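# Mount centrifuge rotor and knob, or flag expired rotor

## Task

The date is 9 November 2030. Read the use-by date on the card attached to the centrifuge. If the rotor is still in date, lower it fully onto the centrifuge drive, then thread the knob onto the top of the shaft until it seats on the rotor, and tighten it firmly. If the rotor has expired, do not mount it: leave it where it is and place the HOLD block on top of it. Never let the rotor drop.

## Robot and tools

Robot: two six-joint arms, left_arm and right_arm, each ending in a two-finger parallel gripper (85 mm full opening). Each arm's root sits in the scene frame at left_arm (+0.030, +0.455, 0) with quat_wxyz (+1.000, 0, 0, +0.009), and right_arm (+0.029, -0.641, 0) with quat_wxyz (+1.000, 0, 0, +0.003).

Frames. Scene frame: origin at table-top height halfway between the nominal bases, +z up, +x forward over the table, +y toward left_arm. Hand positions, orientations, velocities and targets are all in that arm's own base frame, not the scene frame. Fixed cameras and the table use the scene frame. Gripper axes: fingers point along +z, they open and close along y, and a block on the wrist sticks out about 10 cm toward +x. end_effector_position is the spot between the pads when shut; fingertips reach about 19 mm past it closed, 6 mm open. Reported poses may be off by a few centimetres.

The row. Every motion command is built from rows of exactly 20 numbers: left part first, then right part, each part being x, y, z (metres), qw, qx, qy, qz (unit quaternion, w first), then gripper position, force_limit, speed (each from -1 to 1). x, y, z and the quaternion are an absolute pose for that gripper in its arm's base frame, not an offset. Both arms always appear, even if one is idle; to keep an arm still, resend the exact pose from the last result before it stopped, plus its last gripper numbers (a 0 is a real command, not a blank). Keep resending the same target quaternion to hold an orientation rather than copying the drifted reported one.

Gripper numbers: position +1 fully open, about -0.8 pads touching, -1 squeeze until blocked. force_limit and speed shape grip force; both start at +1. Speed -1 is about 20 mm/s, 0 about 85, +1 about 150. A slow close at force_limit -1 gives roughly 30 N per pad, +1 about 100 N; fast closes from well open give much more (up to ~245 N). To grip, command -1 and hold it; object_status 2 means closed on something. Codes: 0 moving, 1 blocked opening, 2 blocked closing, 3 reached target or pads met. force_limit/speed changes only apply after a position change of at least 0.01. position_measured is in counts: 3 open, ~78 is 60 mm, ~130 is 40 mm, ~180 is 20 mm, ~230 pads together.

Tools.
execute_actions(actions, cameras): actions is a list of actions; each action is a list of up to 15 rows, one per 1/30 s step, the last row repeated if fewer. An action whose target lies over 0.6 m from the gripper along any gripper axis is refused; a malformed first action rejects the whole call. Images return only for an empty actions list or when cameras names them.
move(target, speed, blend, blocking, cameras): target is one row or up to 15 rows (no 0.6 m limit); straight-line paths, all arms finishing together, capped at 10 s. speed is m/s from 0.002 to 3.2 (default 0.25), rotation up to twice that in rad/s; one value or one per target. blend in metres rounds corners (0 means stop at each). blocking=false returns after about 0.5 s while motion continues; a new move replaces a running one. Gripper numbers of later targets are applied on arrival. The result adds a move: line, e.g. done (within 3 mm and 2 degrees), off_target, moving, held, fault, with limits=paced (pose clipped) or limits=held (steps withheld). done does not prove contact or its absence.
wait(seconds 0 to 10, cameras): arms hold last command; a running move keeps going.
stop(cameras): brakes the current move; fingers continue.
zoom_image(camera, region [x0,y0,x1,y1] pixels, at most 504x504) on the latest image of cam_high, cam_low, cam_left_wrist or cam_right_wrist (each 672x504). Use it to read the date card.
read_manual(section "licences"): legal texts only.
finished_scene(scene 1): ends irreversibly; the result must hold without the robot.

Results give each arm's end_effector_position, end_effector_quat_wxyz, velocities, joint positions and torques (drive output including own weight, noisy, positive toward larger joint angle), Hand target (where the arm is actually being sent, possibly short of the command), Tool commands, and object_status. "within noise" means the arm is still.

Motion behaviour: orientation commands are clipped each step to 32 degrees from the current one, so large turns need several actions. Motion lags commands by about 0.15 s; fast moves overshoot. Joint speed limits: 2.09 rad/s shoulder joints, 2.62 elbow, 3.14 wrists. Avoid paths near an arm's own base (they can flip shoulder posture) and configurations with the wrist near the first joint's axis.

Hazards. Force on any part above roughly 150 N, or joint contact torque at its limit (313 shoulder, 142 elbow, 53.2 wrists, N m), stops that arm for 10 s; if it was gripping and stuck, release first. Arms are stiff: aiming even slightly past a firm contact can fault. Contact between the arms, including closing one gripper on the other's fingers, can end the task; the clearance check does not always prevent it. Motors heat when holding loads, stretched, or pushing on the unreachable; MOTOR HOT appears from 70 °C, and 85 °C locks the arm for 30 to 60 s. Don't drop or fling parts, slam into fixed or heavy objects, grip hard on something still resting, or let anything leave the table. Loose items may occasionally be nudged by outside pushes.

Each tool is called after "Emit:" as name([rows], argument=value, ...), one row to a line, values as JSON.

## Session

Emit:
execute_actions(actions=[])

Scene clock: 0.00 s.
left_arm: end_effector_position=(+0.6543, +0.2304, +0.2512) position_measured=3 object_status=3 end_effector_quat_wxyz=(+0.048, +0.941, +0.229, +0.247) | right_arm: end_effector_position=(+0.5138, +0.0780, +0.1153) position_measured=3 object_status=3 end_effector_quat_wxyz=(-0.470, +0.280, +0.646, +0.532)
Joint positions: left_arm=[3.23 -1.57 2.279 -2.787 -1.591 2.748] | right_arm=[2.554 -1.037 2.074 -1.026 -0.902 -0.443]
Joint velocities: within noise
Joint torques (N m): no reading
Hand target: left_arm +0.6543, +0.2304, +0.2512; +0.048, +0.941, +0.229, +0.247 | right_arm +0.5138, +0.0780, +0.1153; -0.470, +0.280, +0.646, +0.532
Tool commands: left_gripper/position=+1.0 left_gripper/force_limit=+1.0 left_gripper/speed=+1.0 right_gripper/position=+1.0 right_gripper/force_limit=+1.0 right_gripper/speed=+1.0

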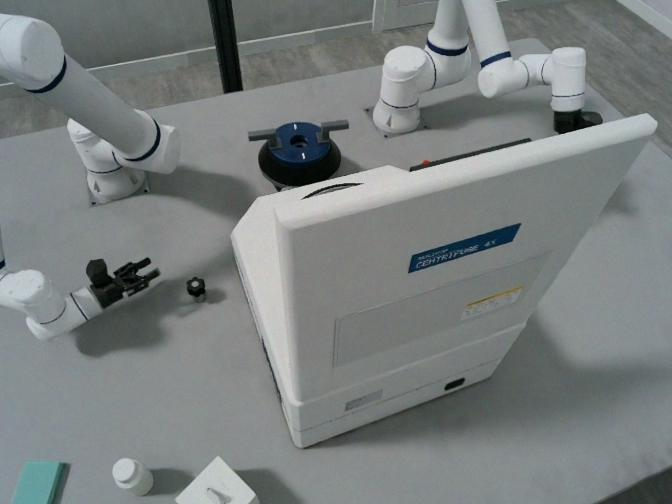

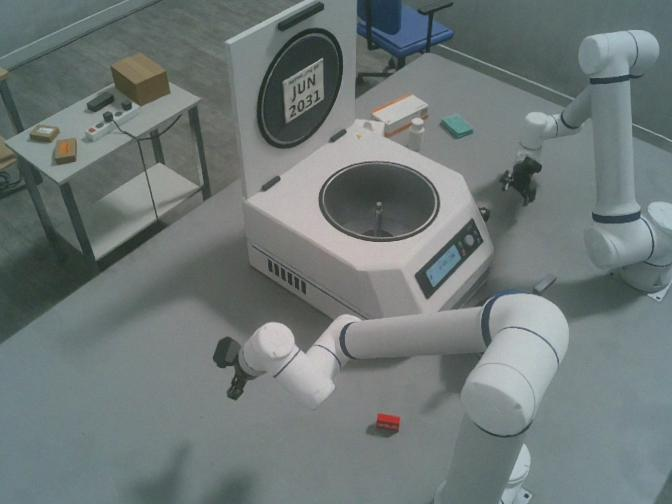

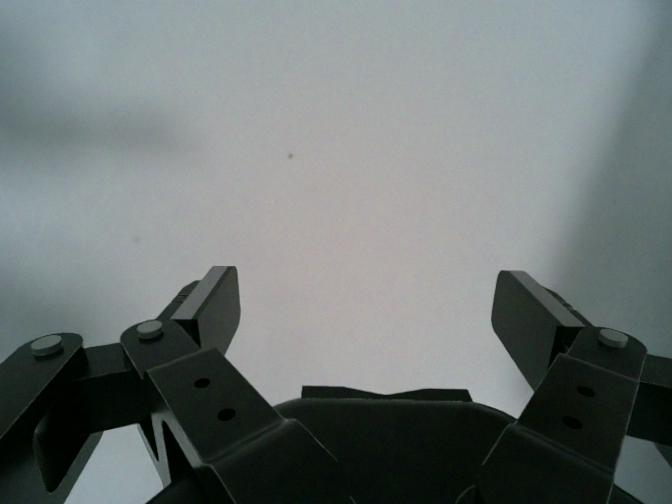

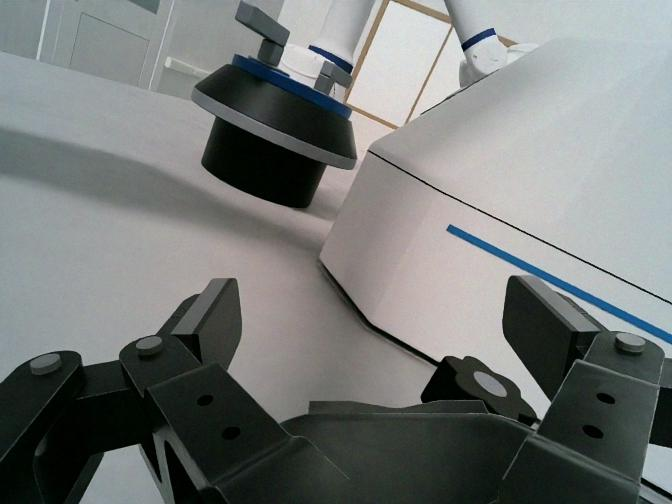

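Emit:
zoom_image(camera="cam_low", region=[240, 20, 370, 150])

Emit:
zoom_image(camera="cam_low", region=[300, 140, 560, 320])

Emit:
zoom_image(camera="cam_high", region=[160, 90, 380, 310])

Emit:
zoom_image(camera="cam_right_wrist", region=[170, 0, 400, 220])

Emit:
zoom_image(camera="cam_high", region=[0, 420, 270, 504])

Emit:
zoom_image(camera="cam_high", region=[400, 220, 560, 340])

Scaled by 3.877.

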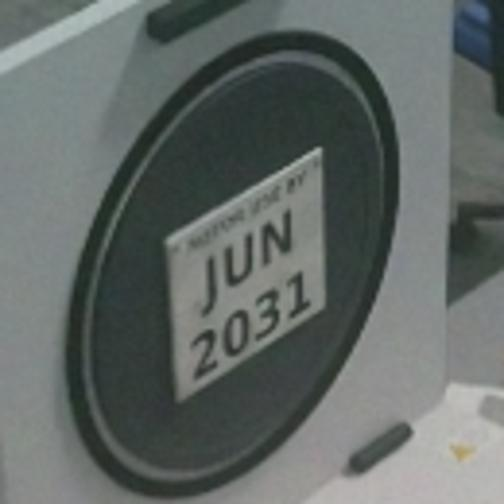

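Scaled by 1.938.

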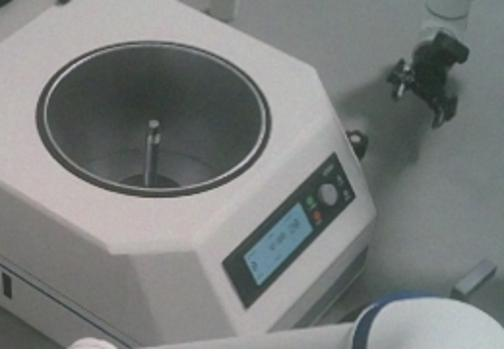

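Scaled by 2.291.

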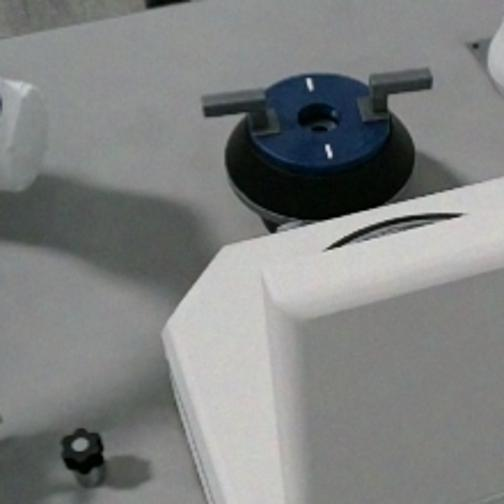

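Scaled by 2.191.

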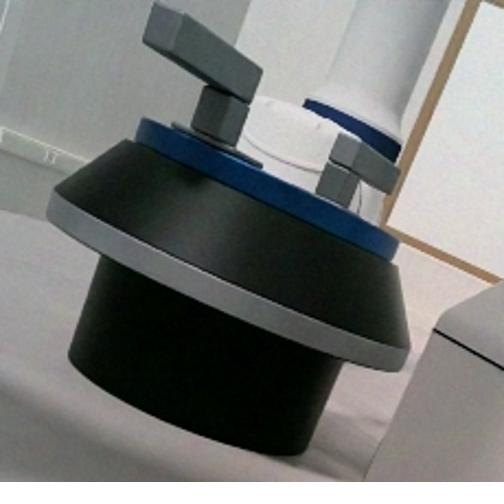

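Scaled by 1.867.

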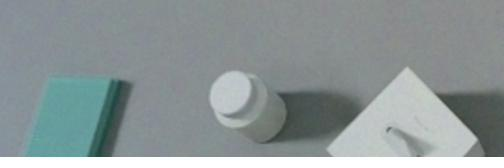

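Scaled by 3.150.

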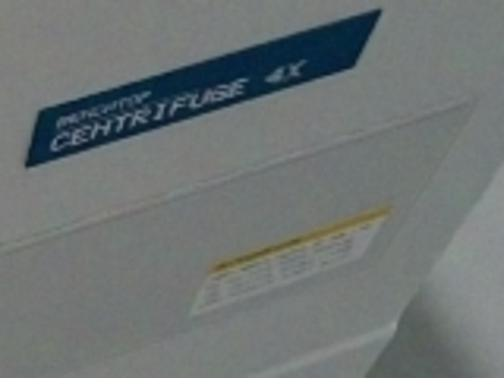

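Emit:
move([
  [0.654,0.23,0.6,0.048,0.941,0.229,0.247,1,1,1,0.5138,0.078,0.42,-0.470,0.280,0.646,0.532,1,1,1],
  [0.733,-0.413,0.64,0,0.7071,0.7071,0,1,1,1,0.185,0.56,0.52,0,-0.7071,0.7071,0,1,1,1],
], speed=0.5, blend=[0.1,0], cameras=["all"])

Scene clock: 7.30 s.
left_arm: end_effector_position=(+0.7330, -0.4129, +0.6400) position_measured=3 object_status=3 end_effector_quat_wxyz=(+0.000, +0.707, +0.707, +0.000) | right_arm: end_effector_position=(+0.1850, +0.5599, +0.5200) position_measured=3 object_status=3 end_effector_quat_wxyz=(+0.000, +0.707, -0.707, +0.000)
Joint positions: left_arm=[2.416 -1.328 1.103 -1.345 -1.571 0.845] | right_arm=[4.087 -1.778 1.773 -1.566 -1.571 -0.625]
Joint torques (N m): left_arm=[-14.78 -94.34 -62.97 -1.31 -1.45 -2.02] | right_arm=[9.09 -12.05 -54.38 -2.76 -1.61 3.01]
Hand target: left_arm +0.7330, -0.4130, +0.6400; +0.000, +0.707, +0.707, +0.000 | right_arm +0.1850, +0.5600, +0.5200; +0.000, +0.707, -0.707, +0.000
Off the commanded pose: left_arm 0.000 m, 0 deg | right_arm 0.000 m, 0 deg.
move: done
camera_calibration:
cam_left_wrist: T_world_to_cam=[[0.999817, 0.00360012, -0.0187921, -0.70739], [0.00979607, -0.939971, 0.341115, -0.597033], [-0.016436, -0.341236, -0.939834, 0.598231], [0, 0, 0, 1]] pos_world=[0.722942, -0.354508, 0.752601]
cam_right_wrist: T_world_to_cam=[[-0.999916, 0.0128821, 0.00148215, 0.186915], [0.0126448, 0.943346, 0.331571, -0.681481], [0.00287315, 0.331562, -0.943429, 0.43075], [0, 0, 0, 1]] pos_world=[0.194279, 0.497644, 0.632064]

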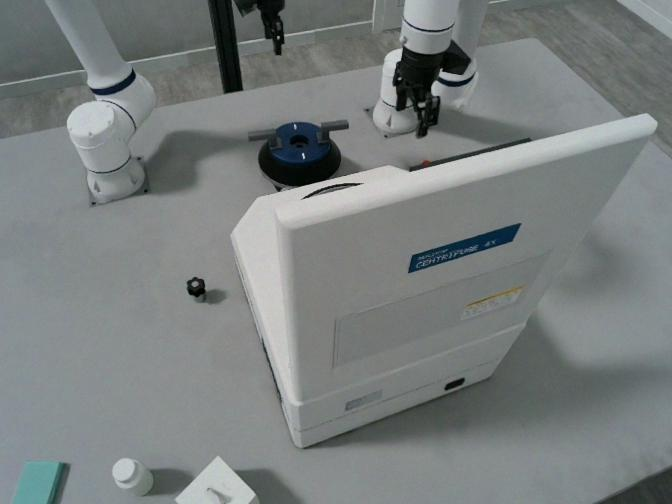

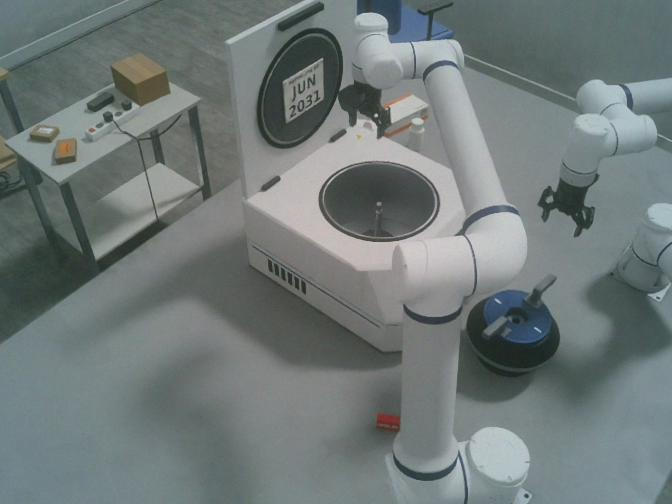

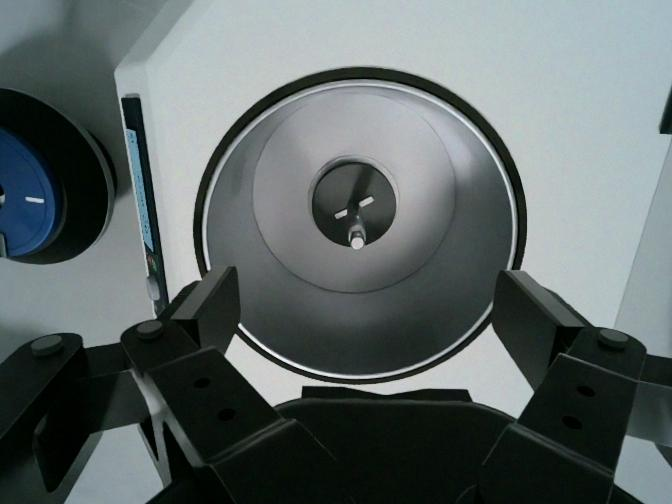

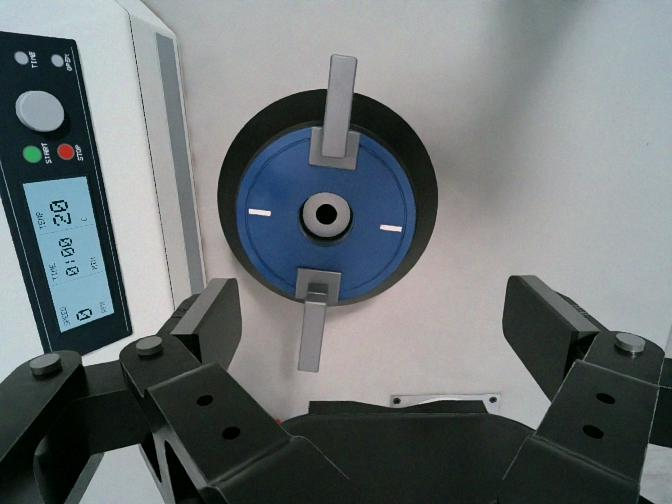

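Emit:
zoom_image(camera="cam_left_wrist", region=[290, 140, 420, 270])

Emit:
zoom_image(camera="cam_right_wrist", region=[200, 50, 450, 390])

Emit:
zoom_image(camera="cam_low", region=[450, 260, 580, 390])

Emit:
zoom_image(camera="cam_low", region=[310, 150, 450, 250])

Emit:
zoom_image(camera="cam_high", region=[176, 265, 226, 315])

Emit:
zoom_image(camera="cam_high", region=[240, 105, 360, 195])

Scaled by 3.877.

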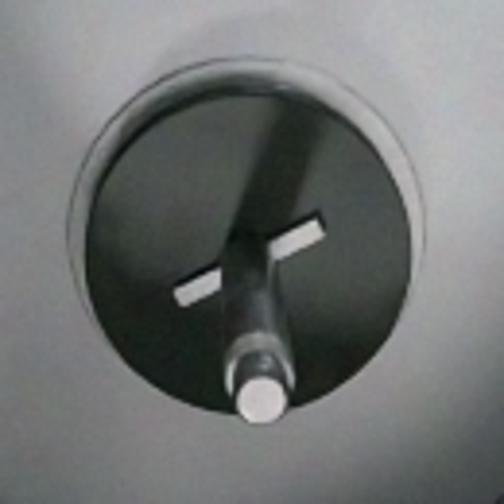

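Scaled by 1.482.

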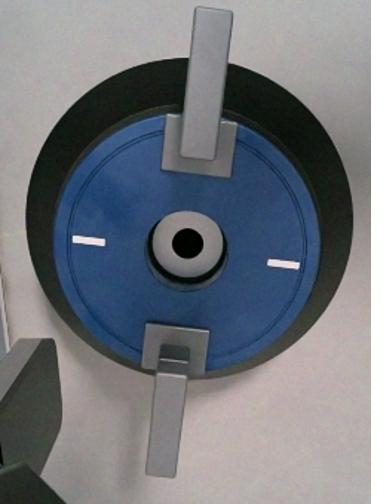

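Scaled by 3.877.

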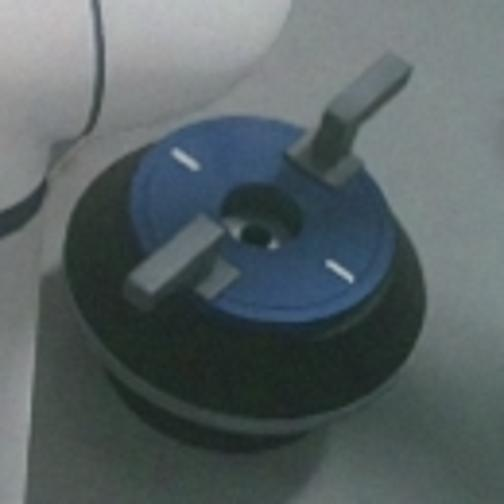

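Scaled by 3.600.

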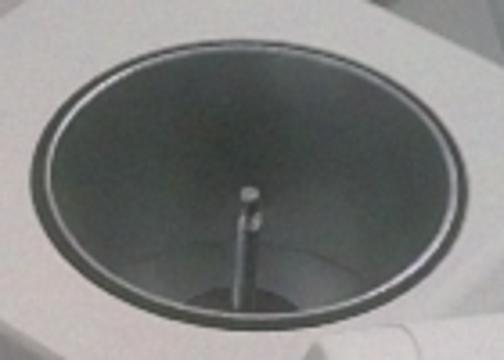

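Scaled by 10.080.

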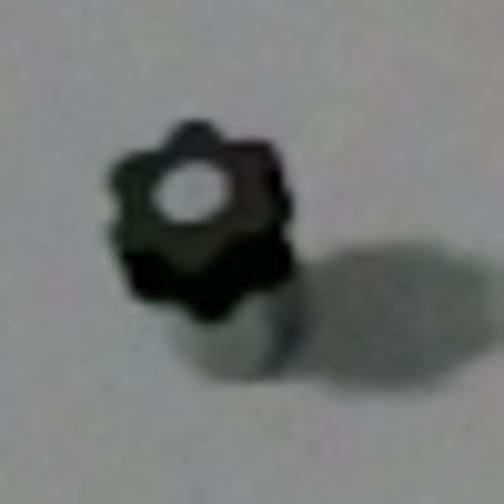

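Scaled by 4.200.

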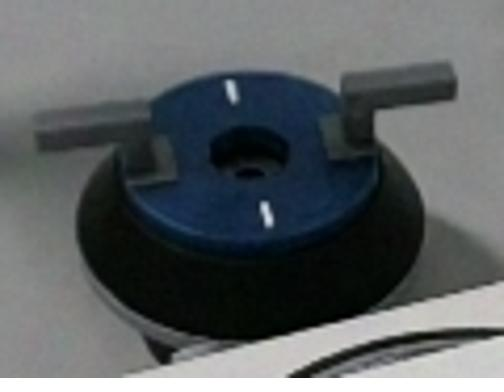

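Emit:
move(target=[0.735,-0.45,0.52,0,0.7071,0.7071,0,1,1,1,0.190,0.4914,0.345,0,0.6604,-0.7509,0,1,1,1], speed=0.3, cameras=["cam_left_wrist","cam_right_wrist","cam_low"])

Emit:
zoom_image(camera="cam_left_wrist", region=[300, 170, 420, 290])

Emit:
zoom_image(camera="cam_right_wrist", region=[190, 0, 490, 300])

Scene clock: 11.23 s.
left_arm: end_effector_position=(+0.7350, -0.4500, +0.5201) position_measured=3 object_status=3 end_effector_quat_wxyz=(+0.000, +0.707, +0.707, +0.000) | right_arm: end_effector_position=(+0.1900, +0.4914, +0.3451) position_measured=3 object_status=3 end_effector_quat_wxyz=(+0.000, -0.660, +0.751, +0.000)
Joint positions: left_arm=[2.385 -1.317 1.3 -1.554 -1.571 0.814] | right_arm=[4 -1.85 2.137 -1.857 -1.571 -0.585]
Joint torques (N m): left_arm=[-14.89 -97.74 -46.1 -9.69 1.66 -1.89] | right_arm=[-16.29 -25.75 -36.42 -3.37 1.91 2.81]
Hand target: left_arm +0.7350, -0.4500, +0.5200; +0.000, +0.707, +0.707, +0.000 | right_arm +0.1900, +0.4914, +0.3450; +0.000, -0.660, +0.751, +0.000
Off the commanded pose: left_arm 0.000 m, 0 deg | right_arm 0.000 m, 0 deg.
move: done
camera_calibration:
cam_left_wrist: T_world_to_cam=[[0.999814, 0.00365888, -0.0189207, -0.711403], [0.00989516, -0.93997, 0.341112, -0.591002], [-0.0165368, -0.341236, -0.939832, 0.473024], [0, 0, 0, 1]] pos_world=[0.724942, -0.391508, 0.632701]
cam_right_wrist: T_world_to_cam=[[-0.990132, 0.140135, 0.00125427, 0.1287], [0.132624, 0.934096, 0.331475, -0.577211], [0.0452794, 0.32837, -0.943463, 0.281935], [0, 0, 0, 1]] pos_world=[0.191215, 0.428557, 0.457164]
Images, in order (width x height): cam_low 672x504, cam_left_wrist 672x504, cam_right_wrist 672x504.

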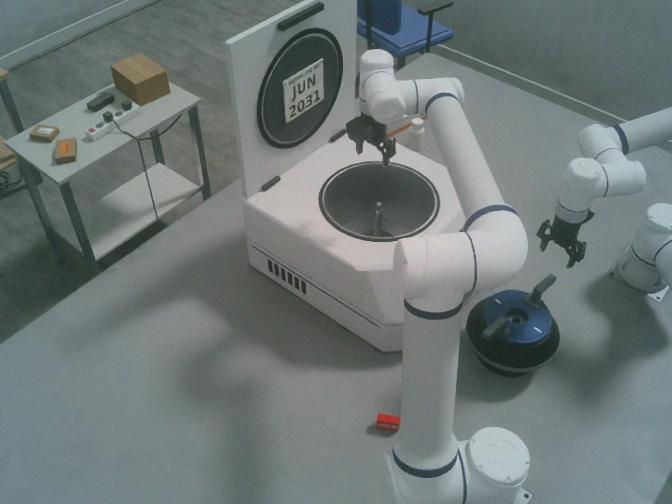

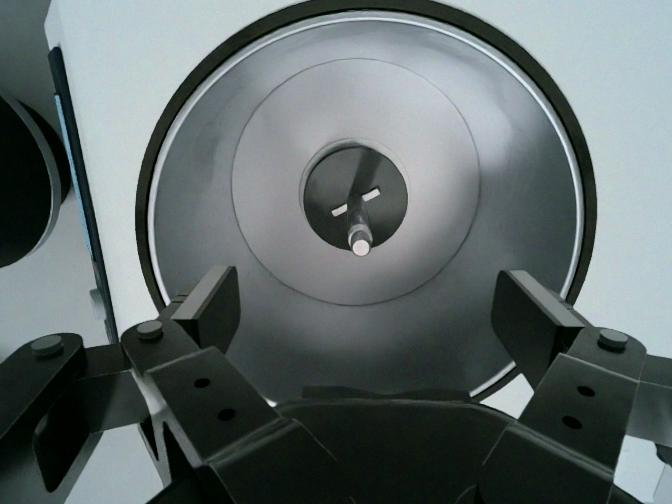

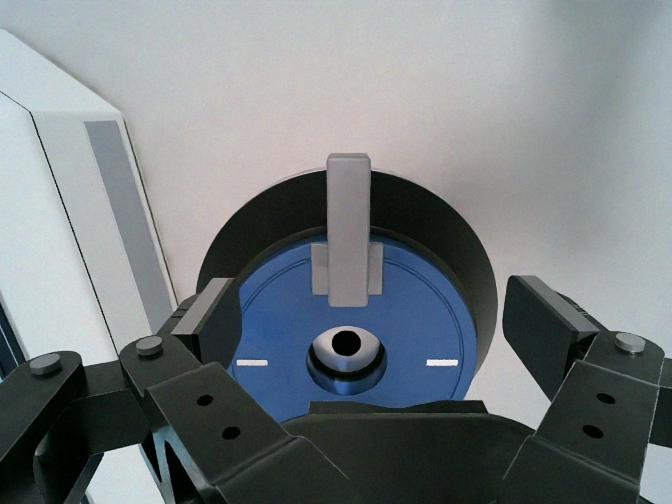

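Scaled by 4.200.

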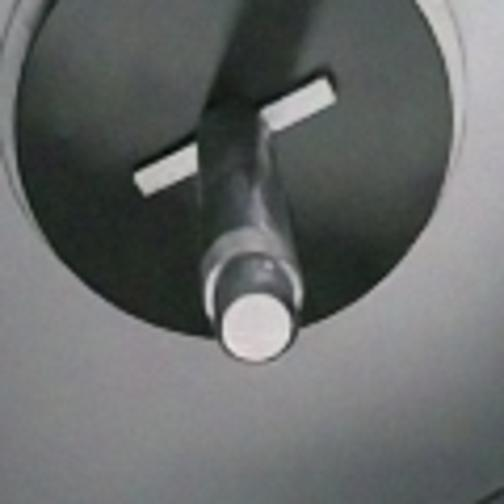

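Scaled by 1.680.

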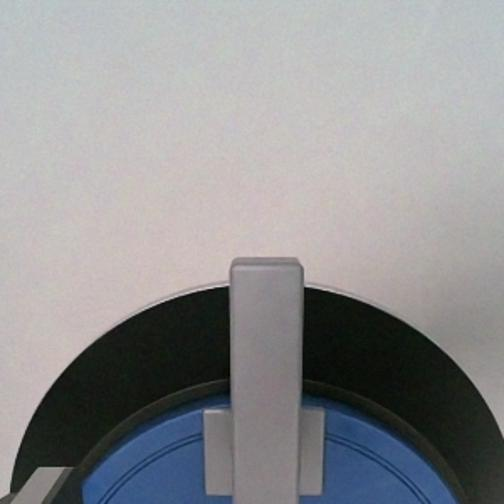

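Emit:
move(target=[0.211,-0.3588,0.345,0,0.7549,0.6559,0,1,1,1,0.193,0.491,0.31,0,-0.6604,0.7509,0,1,1,1], speed=0.4, cameras=["all"])

Emit:
zoom_image(camera="cam_left_wrist", region=[200, 100, 500, 400])

Emit:
zoom_image(camera="cam_right_wrist", region=[200, 100, 500, 400])

Emit:
zoom_image(camera="cam_high", region=[220, 60, 380, 200])

Scene clock: 14.77 s.
left_arm: end_effector_position=(+0.2111, -0.3588, +0.3450) position_measured=3 object_status=3 end_effector_quat_wxyz=(+0.000, +0.755, +0.656, +0.000) | right_arm: end_effector_position=(+0.1930, +0.4910, +0.3100) position_measured=3 object_status=3 end_effector_quat_wxyz=(+0.000, -0.660, +0.751, +0.000)
Joint positions: left_arm=[1.662 -2.085 2.271 -1.757 -1.571 0.231] | right_arm=[3.995 -1.827 2.185 -1.929 -1.571 -0.59]
Joint torques (N m): left_arm=[-15.2 -34.43 -44.69 -1.18 1.27 -1.65] | right_arm=[-17.15 -7.53 -35.61 -3.51 1.5 -3.23]
Hand target: left_arm +0.2110, -0.3588, +0.3450; +0.000, +0.755, +0.656, +0.000 | right_arm +0.1930, +0.4910, +0.3100; +0.000, -0.660, +0.751, +0.000
Off the commanded pose: left_arm 0.000 m, 0 deg | right_arm 0.000 m, 0 deg.
move: done
camera_calibration:
cam_left_wrist: T_world_to_cam=[[0.990525, -0.136018, -0.0189528, -0.239326], [-0.121471, -0.932131, 0.34114, -0.409853], [-0.0640675, -0.335606, -0.939821, 0.342958], [0, 0, 0, 1]] pos_world=[0.209245, -0.29949, 0.457601]
cam_right_wrist: T_world_to_cam=[[-0.990112, 0.140272, 0.00119775, 0.131745], [0.132735, 0.934075, 0.331488, -0.565526], [0.0453799, 0.32837, -0.943459, 0.248826], [0, 0, 0, 1]] pos_world=[0.194215, 0.428057, 0.422064]

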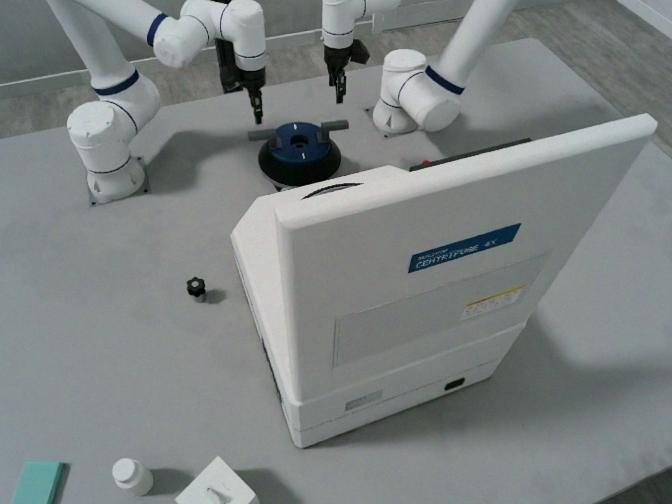

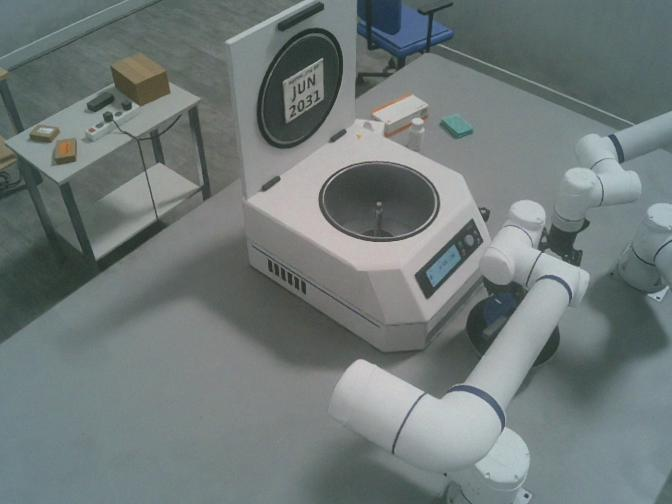

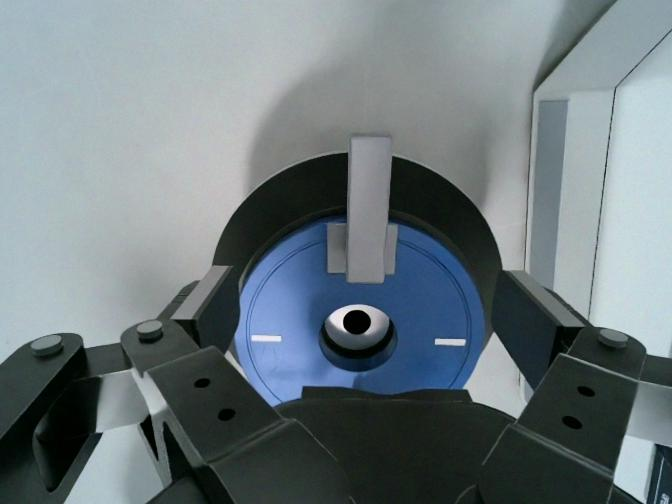

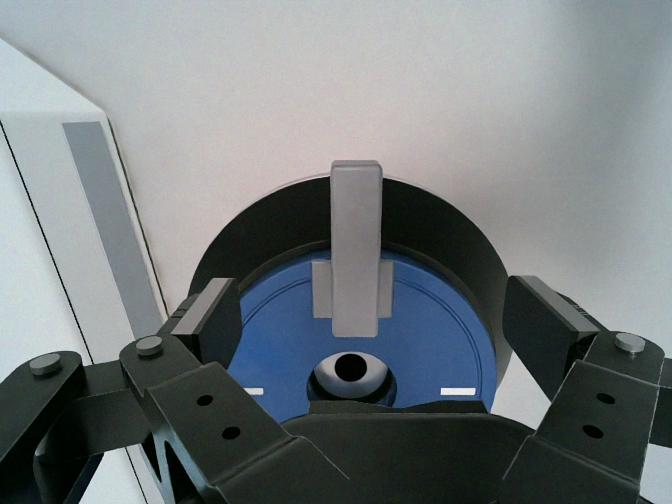

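Scaled by 1.680.

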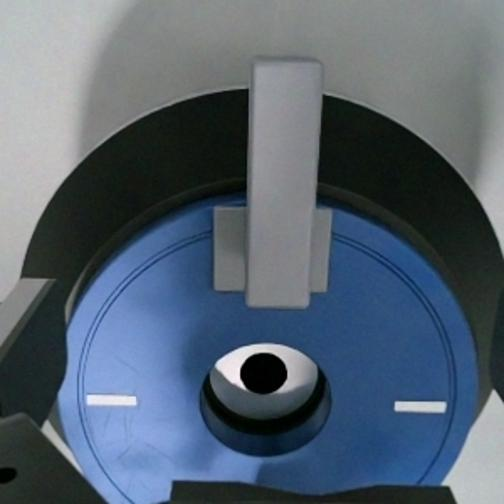

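Scaled by 1.680.

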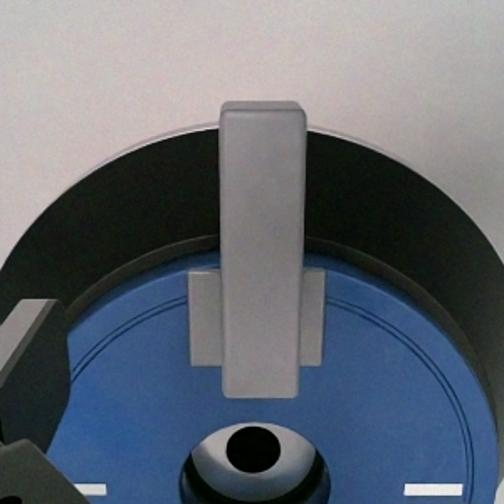

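Scaled by 3.150.

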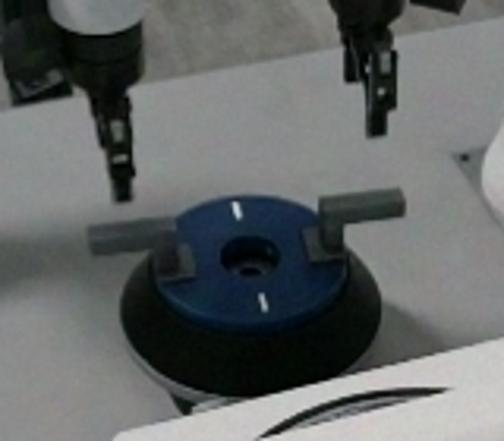

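Emit:
move(target=[0.2155,-0.3596,0.275,0,0.7549,0.6559,0,1,1,1,0.194,0.491,0.275,0,-0.6604,0.7509,0,1,1,1], speed=0.2, cameras=["cam_high","cam_left_wrist","cam_right_wrist"])

Emit:
zoom_image(camera="cam_high", region=[220, 60, 380, 200])

Scene clock: 16.47 s.
left_arm: end_effector_position=(+0.2155, -0.3596, +0.2751) position_measured=3 object_status=3 end_effector_quat_wxyz=(+0.000, +0.755, +0.656, +0.000) | right_arm: end_effector_position=(+0.1940, +0.4910, +0.2750) position_measured=3 object_status=3 end_effector_quat_wxyz=(+0.000, -0.660, +0.751, +0.000)
Joint positions: left_arm=[1.673 -2.038 2.376 -1.909 -1.571 0.243] | right_arm=[3.993 -1.799 2.232 -2.003 -1.571 -0.591]
Joint torques (N m): left_arm=[15.2 8.85 -42.08 -9.63 -1.53 3.56] | right_arm=[-16.51 -7.95 -34.48 -3.83 2.2 -3.2]
Hand target: left_arm +0.2155, -0.3596, +0.2750; +0.000, +0.755, +0.656, +0.000 | right_arm +0.1940, +0.4910, +0.2750; +0.000, -0.660, +0.751, +0.000
Off the commanded pose: left_arm 0.000 m, 0 deg | right_arm 0.000 m, 0 deg.
move: done
camera_calibration:
cam_left_wrist: T_world_to_cam=[[0.990532, -0.135983, -0.01886, -0.245145], [-0.121471, -0.932135, 0.341129, -0.386215], [-0.0639679, -0.335608, -0.939827, 0.277259], [0, 0, 0, 1]] pos_world=[0.213646, -0.30029, 0.387701]
cam_right_wrist: T_world_to_cam=[[-0.990112, 0.140272, 0.00119775, 0.132777], [0.132735, 0.934075, 0.331488, -0.554057], [0.0453799, 0.32837, -0.943459, 0.215759], [0, 0, 0, 1]] pos_world=[0.195215, 0.428057, 0.387064]
Images, in order (width x height): cam_high 672x504, cam_left_wrist 672x504, cam_right_wrist 672x504.

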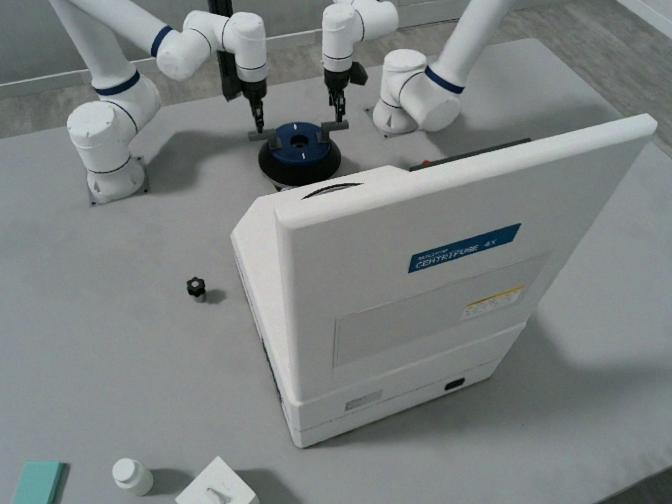

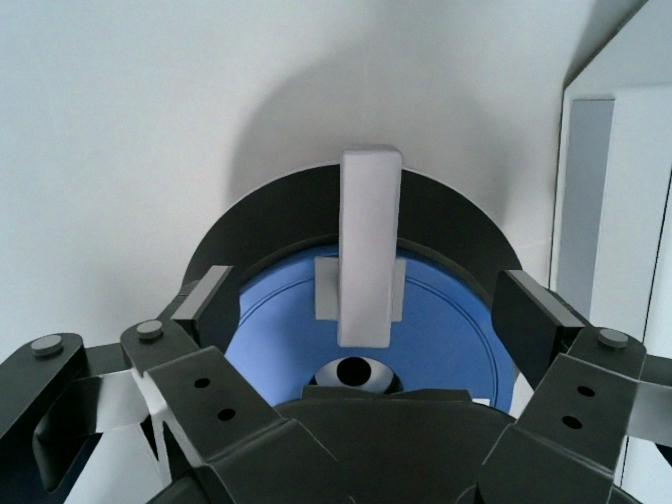

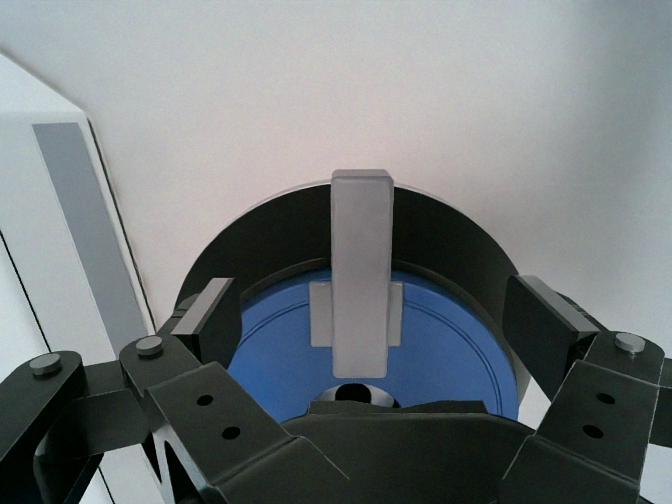

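Scaled by 3.150.

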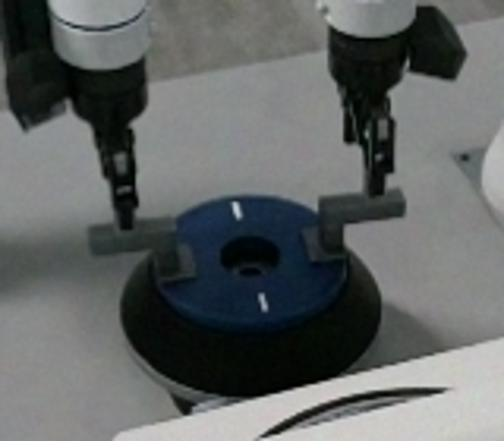

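Emit:
move(target=[0.2155,-0.3596,0.229,0,0.7549,0.6559,0,1,1,1,0.1948,0.491,0.229,0,-0.6604,0.7509,0,1,1,1], speed=0.08, cameras=["all"])

Emit:
zoom_image(camera="cam_high", region=[220, 60, 380, 200])

Emit:
zoom_image(camera="cam_low", region=[440, 200, 600, 380])

Scene clock: 17.80 s.
left_arm: end_effector_position=(+0.2155, -0.3596, +0.2291) position_measured=3 object_status=3 end_effector_quat_wxyz=(+0.000, +0.755, +0.656, +0.000) | right_arm: end_effector_position=(+0.1948, +0.4910, +0.2291) position_measured=3 object_status=3 end_effector_quat_wxyz=(+0.000, -0.660, +0.751, +0.000)
Joint positions: left_arm=[1.673 -1.995 2.442 -2.018 -1.571 0.243] | right_arm=[3.992 -1.754 2.288 -2.106 -1.571 -0.592]
Joint torques (N m): left_arm=[4.72 6.7 -40.62 -9.41 0.3 3.27] | right_arm=[-17.59 -7.86 -31.25 -2.79 2.1 -3.27]
Hand target: left_arm +0.2155, -0.3596, +0.2290; +0.000, +0.755, +0.656, +0.000 | right_arm +0.1948, +0.4910, +0.2290; +0.000, -0.660, +0.751, +0.000
Off the commanded pose: left_arm 0.000 m, 0 deg | right_arm 0.000 m, 0 deg.
move: done
camera_calibration:
cam_left_wrist: T_world_to_cam=[[0.990532, -0.135983, -0.01886, -0.246013], [-0.121471, -0.932135, 0.341129, -0.370523], [-0.0639679, -0.335608, -0.939827, 0.234027], [0, 0, 0, 1]] pos_world=[0.213646, -0.30029, 0.341701]
cam_right_wrist: T_world_to_cam=[[-0.990112, 0.140272, 0.00119775, 0.133624], [0.132735, 0.934075, 0.331488, -0.538947], [0.0453799, 0.32837, -0.943459, 0.172418], [0, 0, 0, 1]] pos_world=[0.196015, 0.428057, 0.341164]

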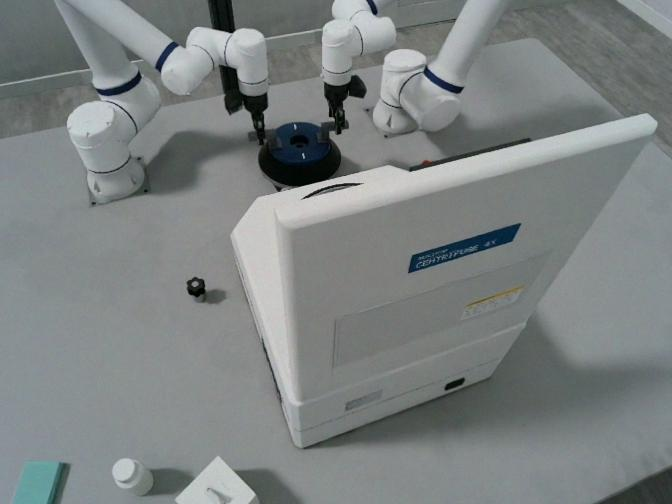

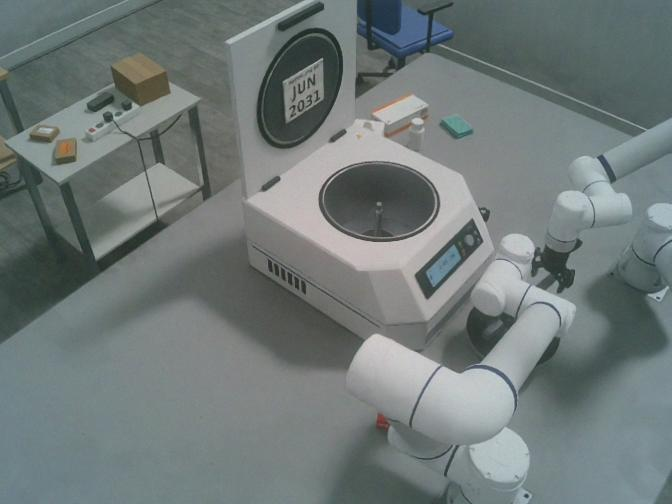

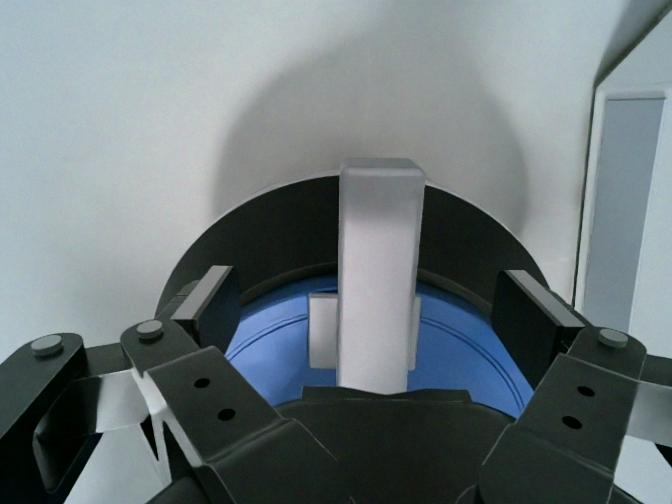

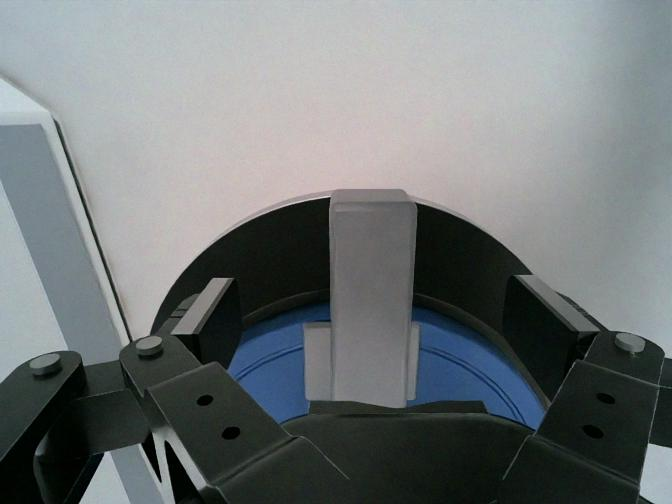

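Scaled by 3.150.

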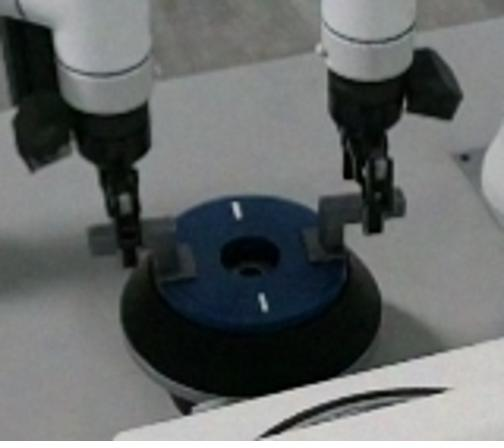

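Scaled by 2.800.

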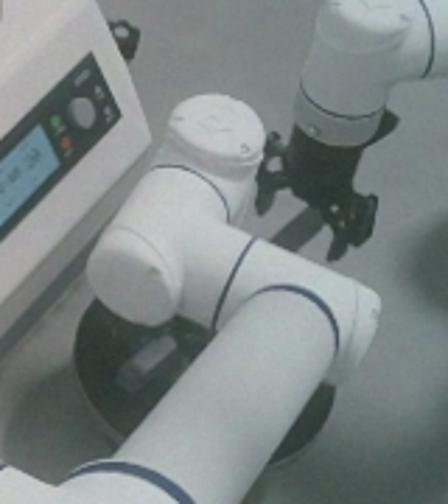

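Emit:
move([
  [0.2173,-0.3599,0.229,0,0.7549,0.6559,0,-0.05,0,0,0.1948,0.491,0.229,0,-0.6604,0.7509,0,-0.05,0,0],
  [0.2173,-0.3599,0.229,0,0.7549,0.6559,0,-1,0.2,-1,0.1948,0.491,0.229,0,-0.6604,0.7509,0,-1,0.2,-1],
], speed=0.08, cameras=["cam_left_wrist","cam_right_wrist"])

Scene clock: 20.27 s.
left_arm: end_effector_position=(+0.2173, -0.3599, +0.2291) position_measured=172 object_status=0 end_effector_quat_wxyz=(+0.000, +0.755, +0.656, +0.000) | right_arm: end_effector_position=(+0.1948, +0.4910, +0.2290) position_measured=172 object_status=0 end_effector_quat_wxyz=(+0.000, -0.660, +0.751, +0.000)
Joint positions: left_arm=[1.678 -1.992 2.44 -2.019 -1.571 0.247] | right_arm=[3.992 -1.753 2.288 -2.106 -1.571 -0.592]
Joint torques (N m): left_arm=[0.65 5.31 -47.14 -5.33 -2.99 2.74] | right_arm=[11.24 -10.93 -31.83 -0.35 1.97 -3.38]
Hand target: left_arm +0.2173, -0.3599, +0.2290; +0.000, +0.755, +0.656, +0.000 | right_arm +0.1948, +0.4910, +0.2290; +0.000, -0.660, +0.751, +0.000
Off the commanded pose: left_arm 0.000 m, 0 deg | right_arm 0.000 m, 0 deg.
move: done
camera_calibration:
cam_left_wrist: T_world_to_cam=[[0.990532, -0.135981, -0.0188466, -0.247941], [-0.121467, -0.932104, 0.341216, -0.370559], [-0.0639658, -0.335696, -0.939796, 0.233916], [0, 0, 0, 1]] pos_world=[0.215546, -0.30059, 0.341601]
cam_right_wrist: T_world_to_cam=[[-0.990099, 0.140365, 0.00123011, 0.13357], [0.132832, 0.934061, 0.33149, -0.538928], [0.0453805, 0.328371, -0.943458, 0.172323], [0, 0, 0, 1]] pos_world=[0.196015, 0.428057, 0.341064]
Images, in order (width x height): cam_left_wrist 672x504, cam_right_wrist 672x504.

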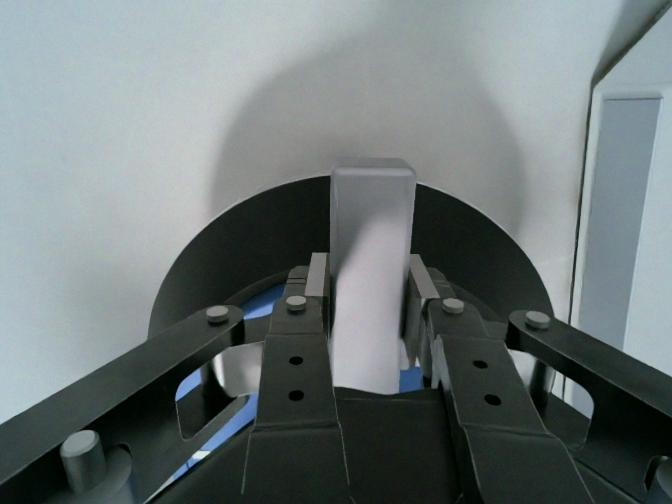

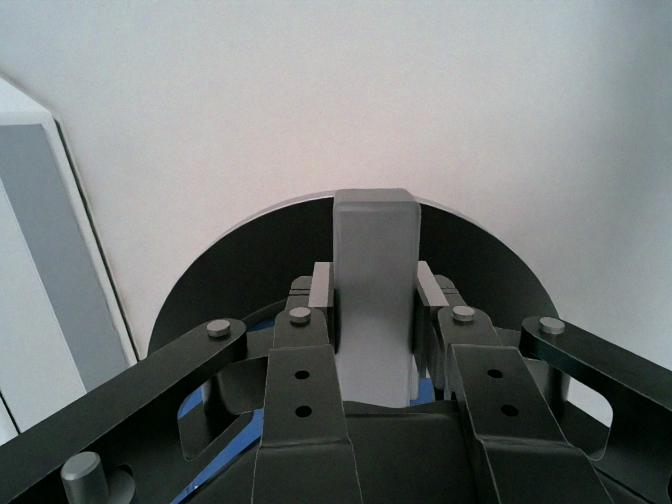

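Emit:
wait(seconds=0.7)

Scene clock: 21.03 s.
left_arm: end_effector_position=(+0.2173, -0.3599, +0.2290) position_measured=172 object_status=2 end_effector_quat_wxyz=(+0.000, +0.755, +0.656, +0.000) | right_arm: end_effector_position=(+0.1948, +0.4910, +0.2290) position_measured=172 object_status=2 end_effector_quat_wxyz=(+0.000, -0.660, +0.751, +0.000)
Joint positions: left_arm=[1.678 -1.992 2.44 -2.019 -1.571 0.247] | right_arm=[3.992 -1.753 2.288 -2.106 -1.571 -0.592]
Joint torques (N m): left_arm=[-15.55 2.78 -33.52 -3.7 -3.03 1.91] | right_arm=[18.8 -8.72 -33.83 -0.58 1.24 -3.32]
Hand target: left_arm +0.2173, -0.3599, +0.2290; +0.000, +0.755, +0.656, +0.000 | right_arm +0.1948, +0.4910, +0.2290; +0.000, -0.660, +0.751, +0.000
Tool commands: left_gripper/position=-1.0 left_gripper/force_limit=+0.2 left_gripper/speed=-1.0 right_gripper/position=-1.0 right_gripper/force_limit=+0.2 right_gripper/speed=-1.0
Off the commanded pose: left_arm 0.000 m, 0 deg | right_arm 0.000 m, 0 deg.
wait: 0.70 s; at rest by 0.10 s


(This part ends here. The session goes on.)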